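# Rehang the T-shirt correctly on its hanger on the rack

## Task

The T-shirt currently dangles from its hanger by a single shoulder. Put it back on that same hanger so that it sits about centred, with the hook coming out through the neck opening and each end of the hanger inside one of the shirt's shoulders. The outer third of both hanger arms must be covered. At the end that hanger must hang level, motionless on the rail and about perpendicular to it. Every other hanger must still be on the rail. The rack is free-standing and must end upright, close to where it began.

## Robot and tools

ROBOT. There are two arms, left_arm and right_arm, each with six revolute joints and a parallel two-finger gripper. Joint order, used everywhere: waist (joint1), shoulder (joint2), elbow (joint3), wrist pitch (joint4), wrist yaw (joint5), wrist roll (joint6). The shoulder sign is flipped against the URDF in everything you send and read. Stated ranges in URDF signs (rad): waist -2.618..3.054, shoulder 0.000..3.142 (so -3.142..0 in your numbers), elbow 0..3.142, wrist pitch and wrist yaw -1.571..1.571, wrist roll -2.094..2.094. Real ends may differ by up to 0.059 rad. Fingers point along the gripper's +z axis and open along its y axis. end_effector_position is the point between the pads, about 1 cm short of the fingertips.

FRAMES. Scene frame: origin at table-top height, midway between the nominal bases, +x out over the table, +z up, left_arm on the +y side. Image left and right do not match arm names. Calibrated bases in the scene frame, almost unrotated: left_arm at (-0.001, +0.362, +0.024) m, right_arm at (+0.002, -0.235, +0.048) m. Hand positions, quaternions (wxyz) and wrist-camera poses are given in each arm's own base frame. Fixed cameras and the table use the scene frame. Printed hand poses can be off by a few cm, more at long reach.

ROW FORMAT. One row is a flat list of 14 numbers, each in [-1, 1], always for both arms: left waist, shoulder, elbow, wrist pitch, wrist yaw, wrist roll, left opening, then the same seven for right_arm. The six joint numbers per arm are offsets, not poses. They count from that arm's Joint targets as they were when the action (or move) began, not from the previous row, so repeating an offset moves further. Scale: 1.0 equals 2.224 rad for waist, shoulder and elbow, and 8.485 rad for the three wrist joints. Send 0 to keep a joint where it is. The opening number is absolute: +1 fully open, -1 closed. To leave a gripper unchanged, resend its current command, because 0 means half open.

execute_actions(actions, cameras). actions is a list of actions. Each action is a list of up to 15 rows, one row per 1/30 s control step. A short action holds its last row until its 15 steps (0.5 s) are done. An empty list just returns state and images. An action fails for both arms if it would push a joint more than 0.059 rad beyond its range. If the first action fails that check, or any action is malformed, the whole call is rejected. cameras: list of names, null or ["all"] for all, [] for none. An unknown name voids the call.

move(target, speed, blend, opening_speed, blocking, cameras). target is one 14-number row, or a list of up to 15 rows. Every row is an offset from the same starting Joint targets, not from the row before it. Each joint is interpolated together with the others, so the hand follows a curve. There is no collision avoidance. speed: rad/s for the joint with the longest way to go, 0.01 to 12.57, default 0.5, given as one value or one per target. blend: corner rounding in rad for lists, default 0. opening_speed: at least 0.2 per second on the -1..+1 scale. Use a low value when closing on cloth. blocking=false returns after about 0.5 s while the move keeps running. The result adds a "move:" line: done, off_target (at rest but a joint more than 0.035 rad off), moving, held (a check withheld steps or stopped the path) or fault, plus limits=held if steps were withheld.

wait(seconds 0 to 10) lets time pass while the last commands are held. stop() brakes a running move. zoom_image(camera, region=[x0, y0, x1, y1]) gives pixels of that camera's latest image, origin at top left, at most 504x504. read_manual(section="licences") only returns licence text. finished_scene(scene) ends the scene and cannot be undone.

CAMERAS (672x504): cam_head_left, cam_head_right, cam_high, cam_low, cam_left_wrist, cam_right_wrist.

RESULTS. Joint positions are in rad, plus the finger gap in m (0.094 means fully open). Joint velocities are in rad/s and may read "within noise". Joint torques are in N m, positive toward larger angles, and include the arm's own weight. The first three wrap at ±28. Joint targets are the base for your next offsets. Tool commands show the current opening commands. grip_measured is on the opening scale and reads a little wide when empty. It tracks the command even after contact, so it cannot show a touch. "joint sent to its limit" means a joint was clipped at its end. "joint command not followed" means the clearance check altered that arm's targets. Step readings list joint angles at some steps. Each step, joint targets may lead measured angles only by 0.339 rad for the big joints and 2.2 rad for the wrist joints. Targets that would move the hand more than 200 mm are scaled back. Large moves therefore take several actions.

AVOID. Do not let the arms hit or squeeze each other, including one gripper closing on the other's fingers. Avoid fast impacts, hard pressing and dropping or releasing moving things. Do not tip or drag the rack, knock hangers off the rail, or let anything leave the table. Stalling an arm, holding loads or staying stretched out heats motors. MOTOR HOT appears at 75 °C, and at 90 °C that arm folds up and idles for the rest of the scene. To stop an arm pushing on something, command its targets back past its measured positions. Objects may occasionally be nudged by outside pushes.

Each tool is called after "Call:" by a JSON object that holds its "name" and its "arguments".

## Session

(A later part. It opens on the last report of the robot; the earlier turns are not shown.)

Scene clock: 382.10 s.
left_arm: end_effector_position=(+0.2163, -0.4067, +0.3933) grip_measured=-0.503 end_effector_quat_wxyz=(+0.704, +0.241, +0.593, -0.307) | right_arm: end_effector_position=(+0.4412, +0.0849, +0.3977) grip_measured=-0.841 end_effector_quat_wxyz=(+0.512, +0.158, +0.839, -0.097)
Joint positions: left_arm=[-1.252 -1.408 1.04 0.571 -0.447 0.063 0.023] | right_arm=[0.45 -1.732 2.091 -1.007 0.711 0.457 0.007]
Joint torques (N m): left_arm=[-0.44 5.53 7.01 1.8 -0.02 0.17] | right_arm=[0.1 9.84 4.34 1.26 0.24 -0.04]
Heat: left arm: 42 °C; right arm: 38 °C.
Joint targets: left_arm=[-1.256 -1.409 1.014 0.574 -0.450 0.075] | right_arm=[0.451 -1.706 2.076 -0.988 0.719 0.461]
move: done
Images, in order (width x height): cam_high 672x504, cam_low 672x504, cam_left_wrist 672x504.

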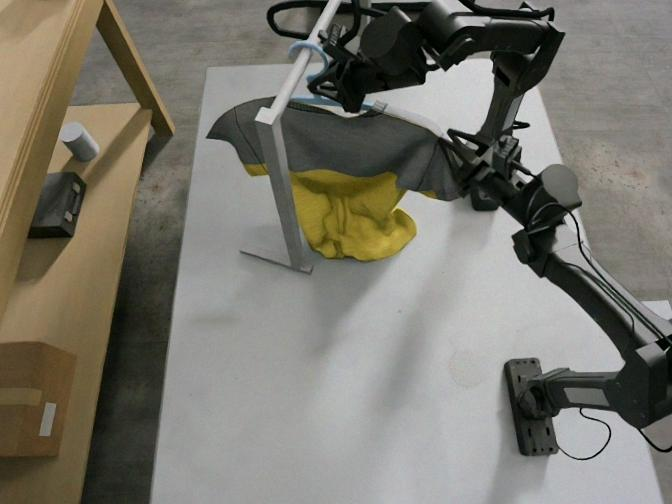

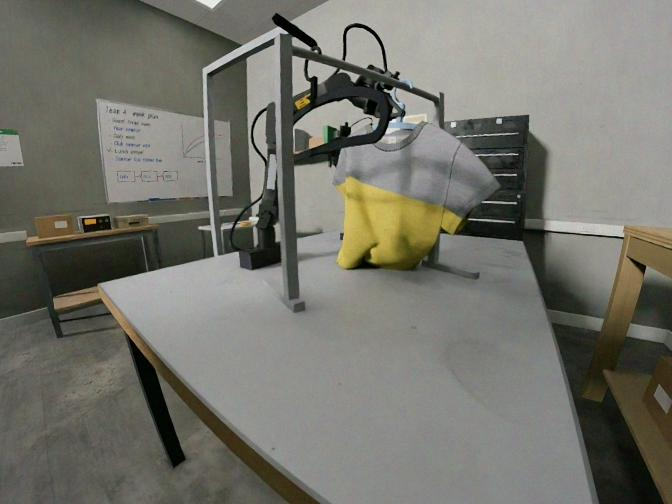

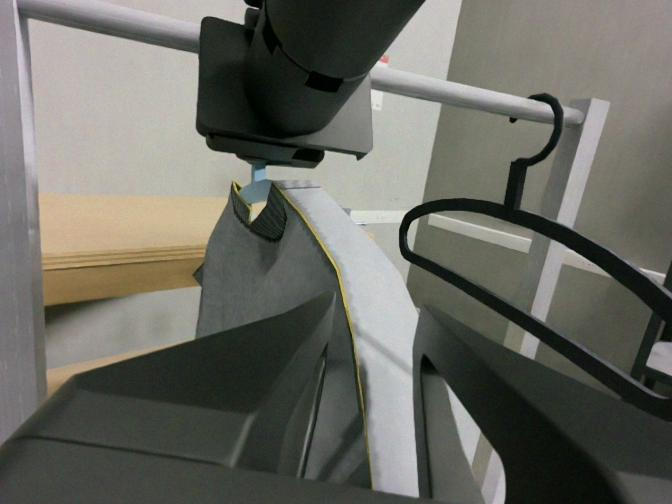

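Call:
{"name": "move", "arguments": {"target": [[0, 0, 0, 0, 0, 0, 0.2, 0, 0, 0, 0, 0, 0, -0.95], [-0.0953, 0.0031, 0.0778, -0.0226, -0.0407, 0.01, 0.2, 0, 0, 0, 0, 0, 0, -0.95]], "speed": 0.4, "opening_speed": 0.8, "cameras": ["cam_left_wrist", "cam_high", "cam_low"]}}

Scene clock: 385.17 s.
left_arm: end_effector_position=(+0.1709, -0.4067, +0.4114) grip_measured=+0.197 end_effector_quat_wxyz=(+0.711, +0.224, +0.623, -0.238) | right_arm: end_effector_position=(+0.4412, +0.0849, +0.3977) grip_measured=-0.841 end_effector_quat_wxyz=(+0.512, +0.158, +0.839, -0.097)
Joint positions: left_arm=[-1.467 -1.408 1.158 0.428 -0.79 0.149 0.056] | right_arm=[0.45 -1.732 2.091 -1.007 0.711 0.457 0.007]
Joint torques (N m): left_arm=[-0.46 6.01 12.05 1.22 -0.04 0.1] | right_arm=[0.1 9.84 4.36 1.26 0.23 -0.03]
Heat: left arm: 42 °C; right arm: 38 °C.
Joint targets: left_arm=[-1.468 -1.402 1.187 0.382 -0.795 0.160] | right_arm=[0.451 -1.706 2.076 -0.988 0.719 0.461]
move: off_target (left_arm); left_arm: the wrist pitch is farthest, 0.046 rad from its target
Images, in order (width x height): cam_high 672x504, cam_low 672x504, cam_left_wrist 672x504.

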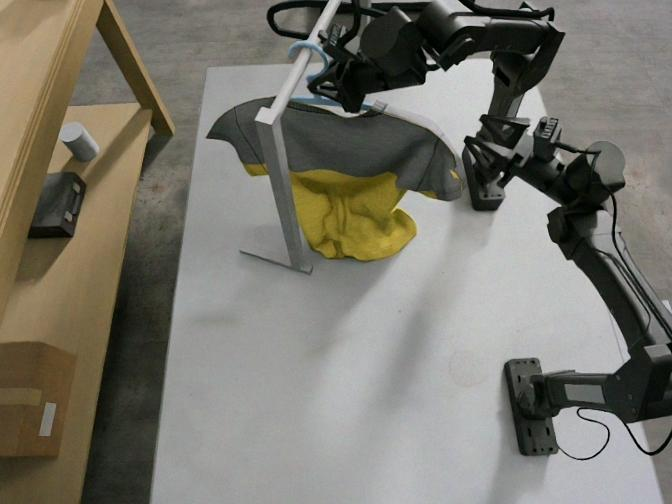

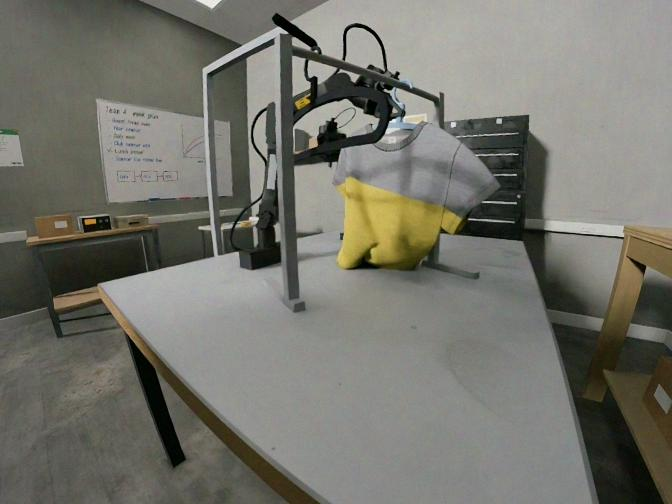

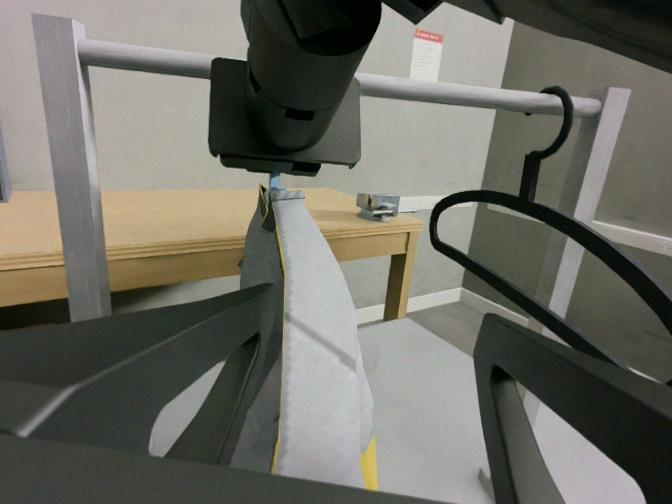

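Call:
{"name": "zoom_image", "arguments": {"camera": "cam_high", "region": [190, 30, 490, 255]}}

Call:
{"name": "zoom_image", "arguments": {"camera": "cam_low", "region": [310, 70, 510, 280]}}

Scaled by 1.680 from the camera's image (finer frame: 960x720).

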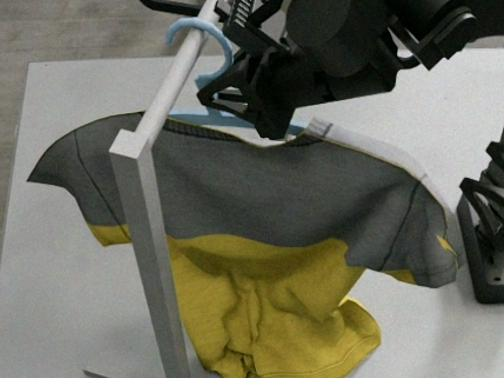

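Scaled by 2.400 from the camera's image (finer frame: 960x720).

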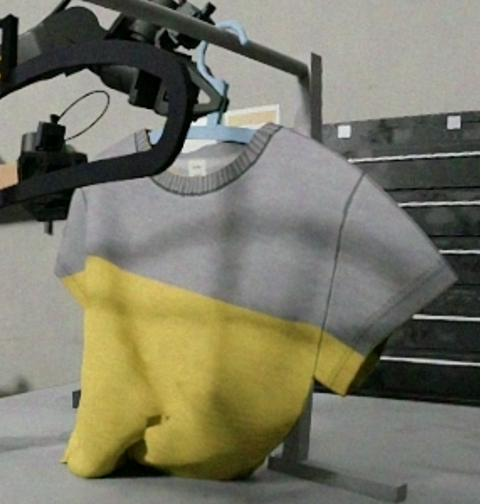

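Call:
{"name": "move", "arguments": {"target": [[0.1448, 0.0886, -0.1448, 0.0219, 0.0725, -0.0124, 0.2, 0, 0, 0, 0, 0, 0, -0.95], [0.3844, 0.018, -0.0297, -0.0002, 0.1705, -0.0311, 0.2, -0.0018, 0.0295, -0.071, 0.0238, 0.0034, -0.008, -0.95], [0.4802, -0.2041, 0.2446, -0.0344, 0.2329, -0.0189, 0.2, -0.0036, 0.0589, -0.1421, 0.0476, 0.0067, -0.0161, -0.95]], "speed": 0.7, "blend": 0.1}}

Scene clock: 389.57 s.
left_arm: end_effector_position=(+0.3788, -0.3362, +0.4009) grip_measured=+0.197 end_effector_quat_wxyz=(+0.499, +0.496, +0.504, -0.502) | right_arm: end_effector_position=(+0.4498, +0.0819, +0.3976) grip_measured=-0.841 end_effector_quat_wxyz=(+0.578, +0.150, +0.796, -0.102)
Joint positions: left_arm=[-0.398 -1.833 1.7 0.134 1.167 -0.012 0.056] | right_arm=[0.45 -1.607 1.778 -0.616 0.76 0.328 0.007]
Joint torques (N m): left_arm=[-0.25 7.56 12.07 1.1 0.09 0.11] | right_arm=[-0.53 9.88 4.74 1.47 0.28 -0.11]
Heat: left arm: 42 °C; right arm: 38 °C.
Joint targets: left_arm=[-0.400 -1.856 1.731 0.090 1.181 0.000] | right_arm=[0.443 -1.575 1.760 -0.584 0.776 0.324]
move: off_target (left_arm); left_arm: the wrist pitch is farthest, 0.044 rad from its target

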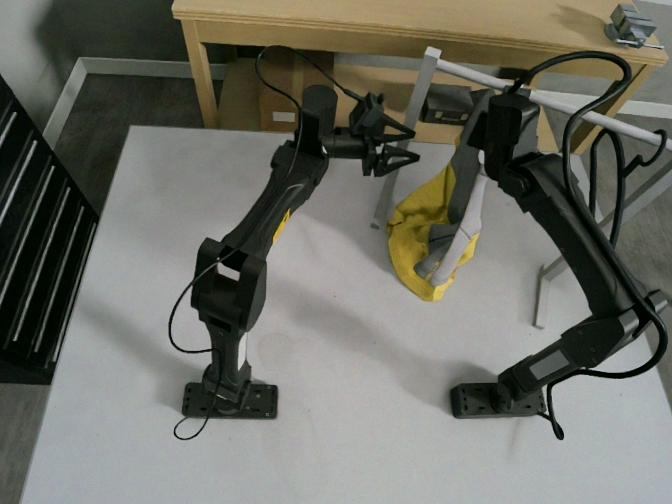

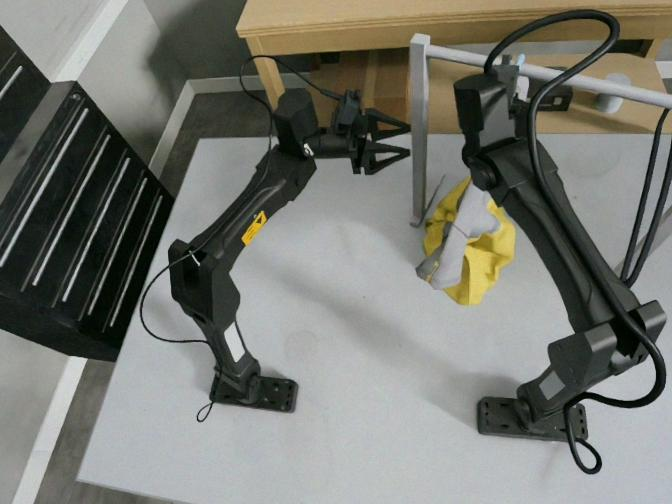

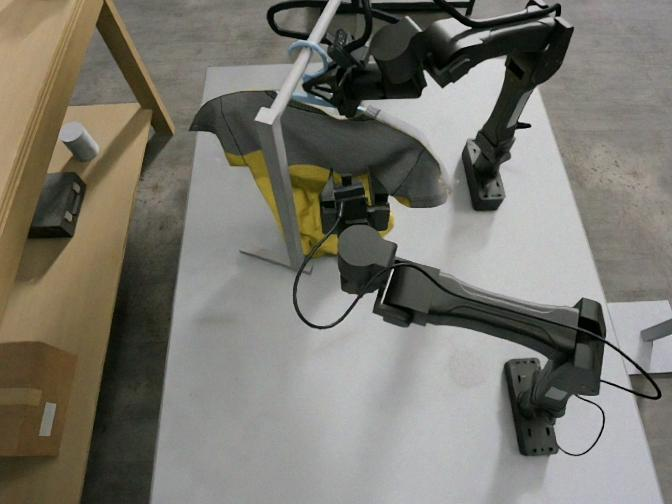

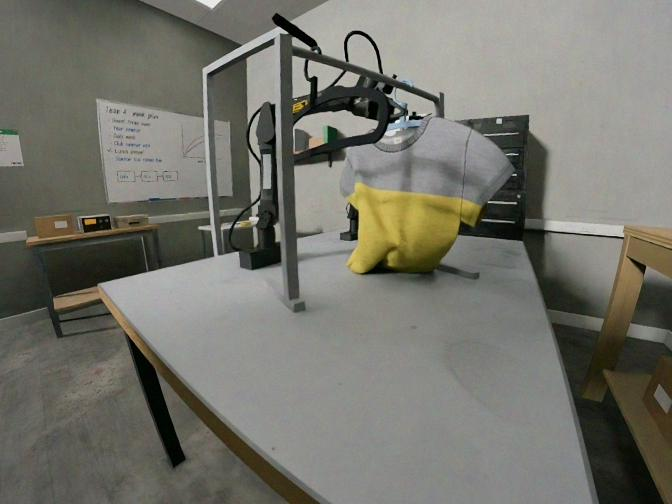

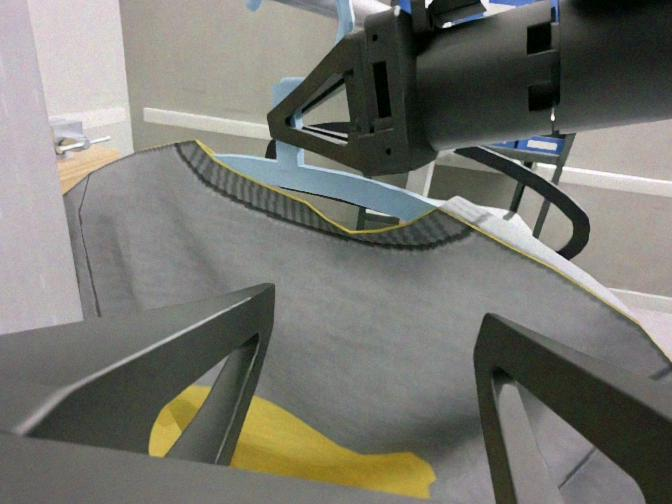

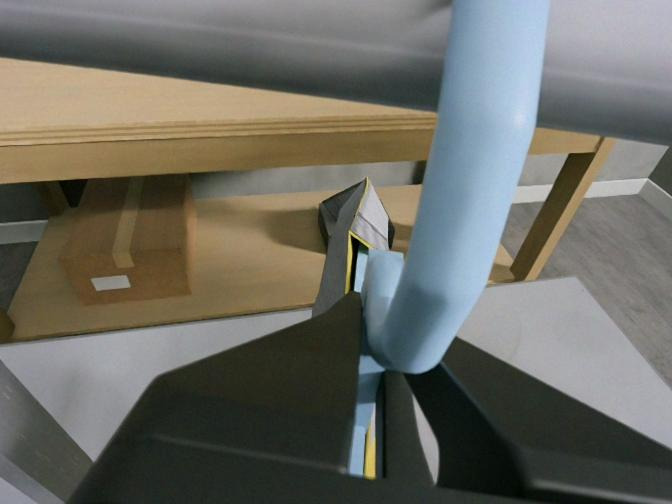

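Call:
{"name": "move", "arguments": {"target": [0, 0, 0, 0, 0, 0, 0.2, 0, 0, 0, 0, 0, 0, -0.2], "opening_speed": 0.4, "cameras": ["cam_left_wrist", "cam_right_wrist", "cam_low"]}}

Scene clock: 392.53 s.
left_arm: end_effector_position=(+0.3786, -0.3362, +0.4009) grip_measured=+0.197 end_effector_quat_wxyz=(+0.498, +0.496, +0.503, -0.502) | right_arm: end_effector_position=(+0.4498, +0.0819, +0.3976) grip_measured=-0.202 end_effector_quat_wxyz=(+0.578, +0.149, +0.796, -0.103)
Joint positions: left_arm=[-0.398 -1.833 1.7 0.134 1.169 -0.012 0.056] | right_arm=[0.45 -1.607 1.778 -0.616 0.76 0.327 0.038]
Joint torques (N m): left_arm=[-0.08 7.5 11.95 1.18 0.11 0.08] | right_arm=[-0.51 9.88 4.75 1.46 0.27 -0.1]
Heat: left arm: 41 °C; right arm: 38 °C.
Joint targets: left_arm=[-0.400 -1.856 1.731 0.090 1.181 0.000] | right_arm=[0.443 -1.575 1.760 -0.584 0.776 0.324]
move: off_target (left_arm); left_arm: the wrist pitch is farthest, 0.044 rad from its target
Images, in order (width x height): cam_low 672x504, cam_left_wrist 672x504, cam_right_wrist 672x504.

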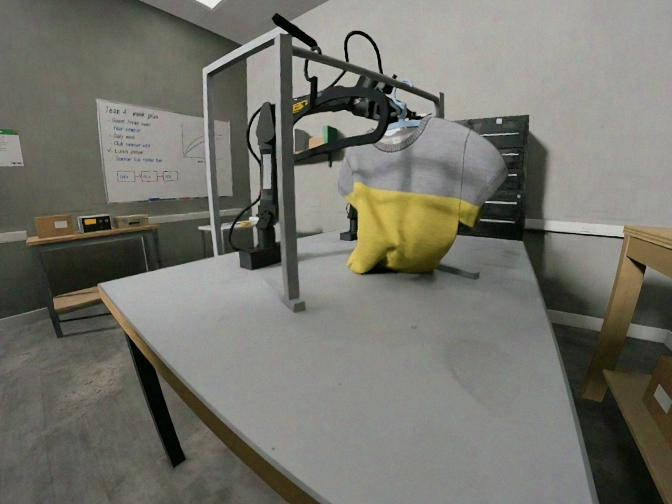

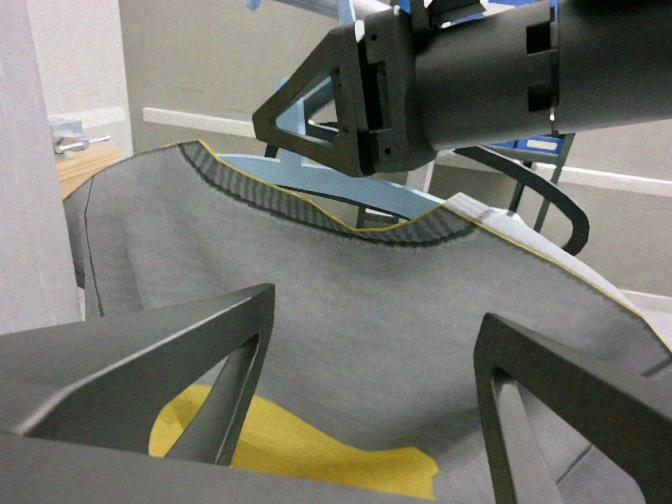

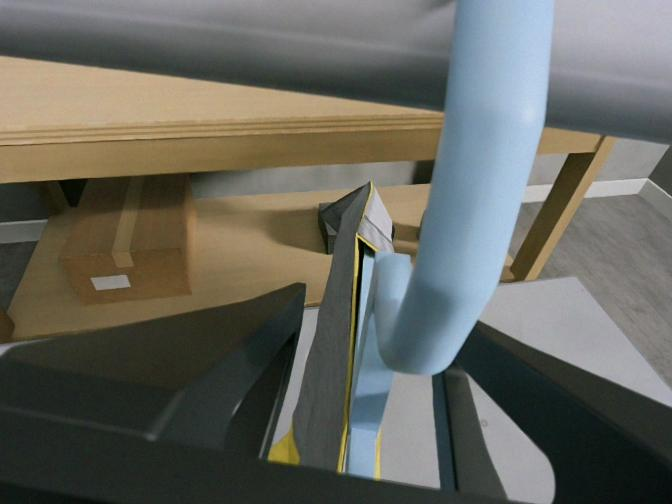

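Call:
{"name": "move", "arguments": {"target": [[0, 0, 0, 0, 0, 0, 0.2, 0.0782, 0.0423, -0.0018, -0.0223, 0.0172, 0.0146, -0.2], [0, 0, 0, 0, 0, 0, 0.2, 0.1862, 0.2923, -0.1668, -0.0448, 0.0511, 0.016, -0.2]], "speed": [0.25, 0.6], "cameras": ["cam_left_wrist", "cam_right_wrist", "cam_low", "cam_high"]}}

Scene clock: 395.43 s.
left_arm: end_effector_position=(+0.3786, -0.3362, +0.4006) grip_measured=+0.197 end_effector_quat_wxyz=(+0.498, +0.496, +0.504, -0.502) | right_arm: end_effector_position=(+0.2377, +0.0220, +0.4348) grip_measured=-0.202 end_effector_quat_wxyz=(+0.635, +0.147, +0.750, -0.114)
Joint positions: left_arm=[-0.398 -1.833 1.7 0.132 1.169 -0.012 0.056] | right_arm=[0.85 -0.924 1.406 -0.943 1.185 0.448 0.038]
Joint torques (N m): left_arm=[-0.18 7.57 11.93 1.11 0.11 0.03] | right_arm=[0.51 -0.69 3.75 0.82 0.41 0.07]
Heat: left arm: 41 °C; right arm: 38 °C.
Joint targets: left_arm=[-0.400 -1.856 1.731 0.090 1.181 0.000] | right_arm=[0.857 -0.924 1.389 -0.964 1.209 0.460]
move: off_target (left_arm); left_arm: the wrist pitch is farthest, 0.042 rad from its target
Images, in order (width x height): cam_high 672x504, cam_low 672x504, cam_left_wrist 672x504, cam_right_wrist 672x504.

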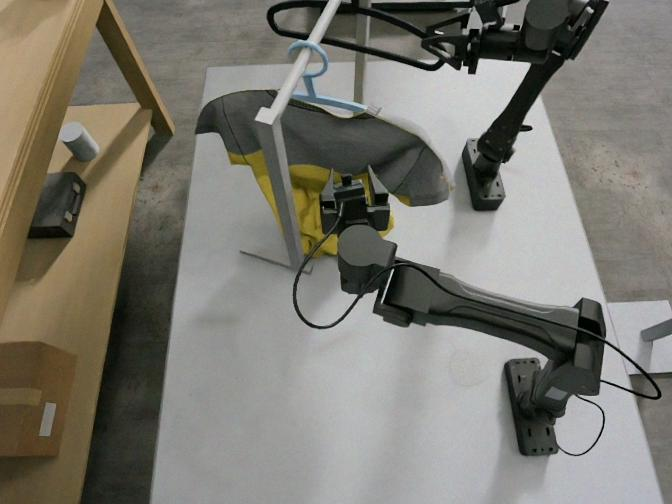

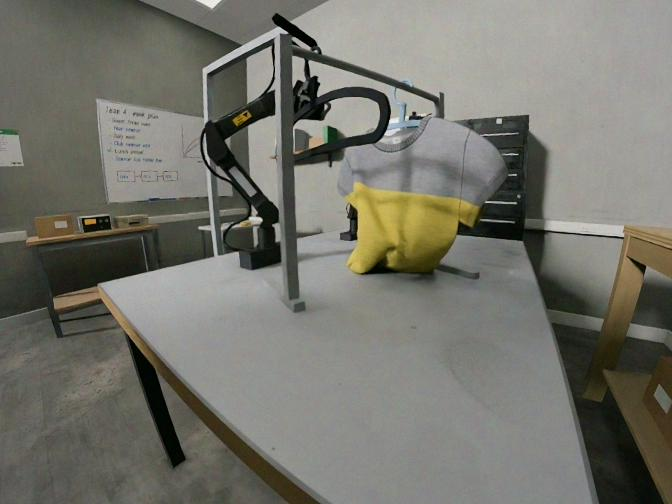

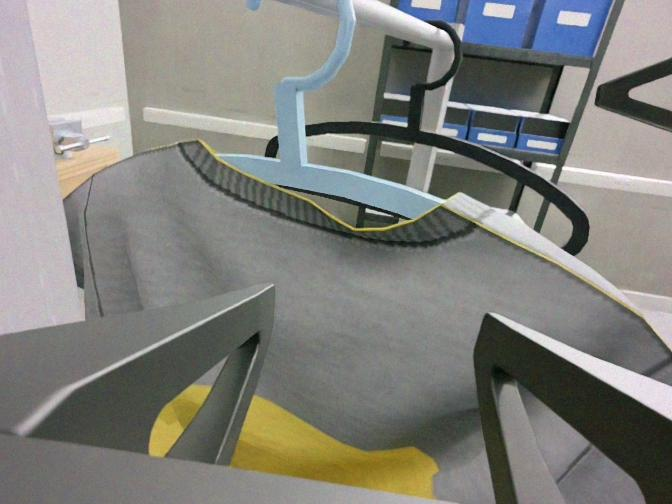

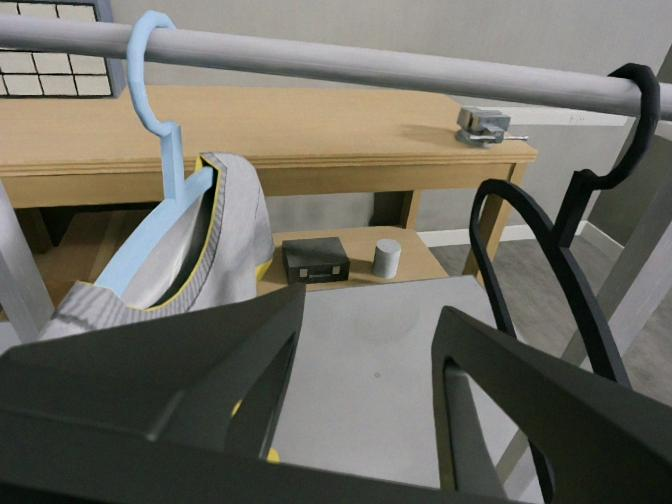

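Call:
{"name": "wait", "arguments": {"seconds": 0.5, "cameras": ["cam_left_wrist", "cam_high"]}}

Call:
{"name": "zoom_image", "arguments": {"camera": "cam_high", "region": [180, 0, 500, 280]}}

Scene clock: 396.87 s.
left_arm: end_effector_position=(+0.3786, -0.3362, +0.4006) grip_measured=+0.197 end_effector_quat_wxyz=(+0.498, +0.496, +0.504, -0.502) | right_arm: end_effector_position=(+0.2377, +0.0218, +0.4349) grip_measured=-0.202 end_effector_quat_wxyz=(+0.635, +0.148, +0.749, -0.115)
Joint positions: left_arm=[-0.398 -1.833 1.7 0.132 1.169 -0.012 0.056] | right_arm=[0.85 -0.924 1.406 -0.943 1.186 0.448 0.038]
Joint torques (N m): left_arm=[-0.14 7.62 11.78 1.09 0.09 0.12] | right_arm=[0.54 -0.66 3.79 0.82 0.41 0.06]
Heat: left arm: 41 °C; right arm: 38 °C.
Joint targets: left_arm=[-0.400 -1.856 1.731 0.090 1.181 0.000] | right_arm=[0.857 -0.924 1.389 -0.964 1.209 0.460]
Tool commands: left_gripper/opening=+0.2 right_gripper/opening=-0.2
wait: 0.50 s; at rest from the start
Images, in order (width x height): cam_high 672x504, cam_left_wrist 672x504.

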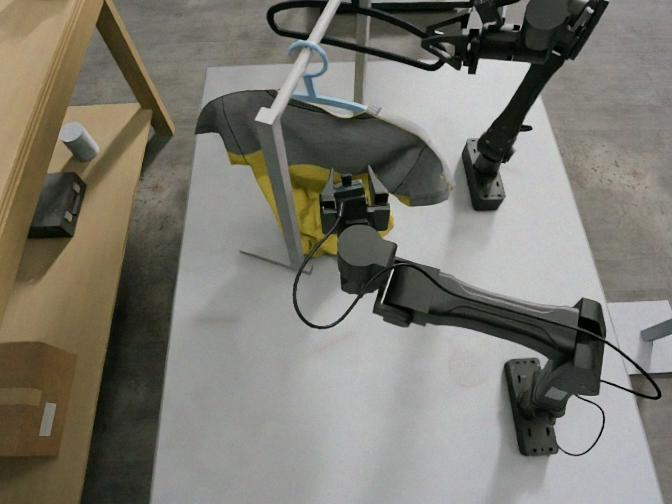

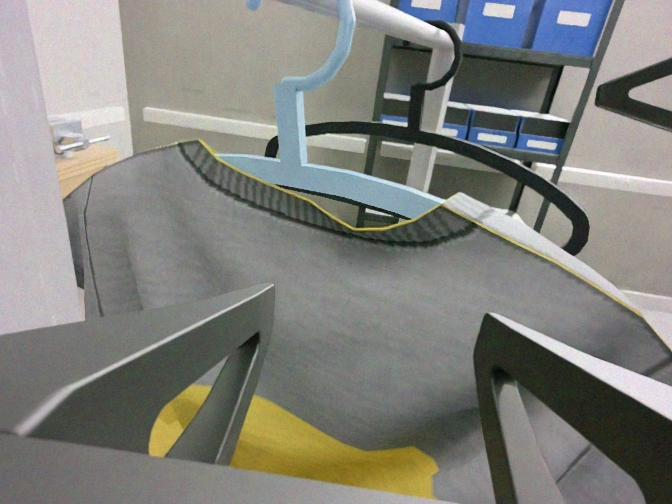

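Scaled by 1.575 from the camera's image (finer frame: 960x720).

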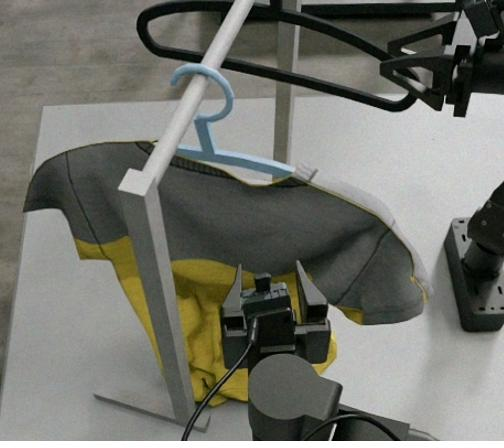

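Call:
{"name": "finished_scene", "arguments": {"scene": 1}}

The scene is finished: the task was done.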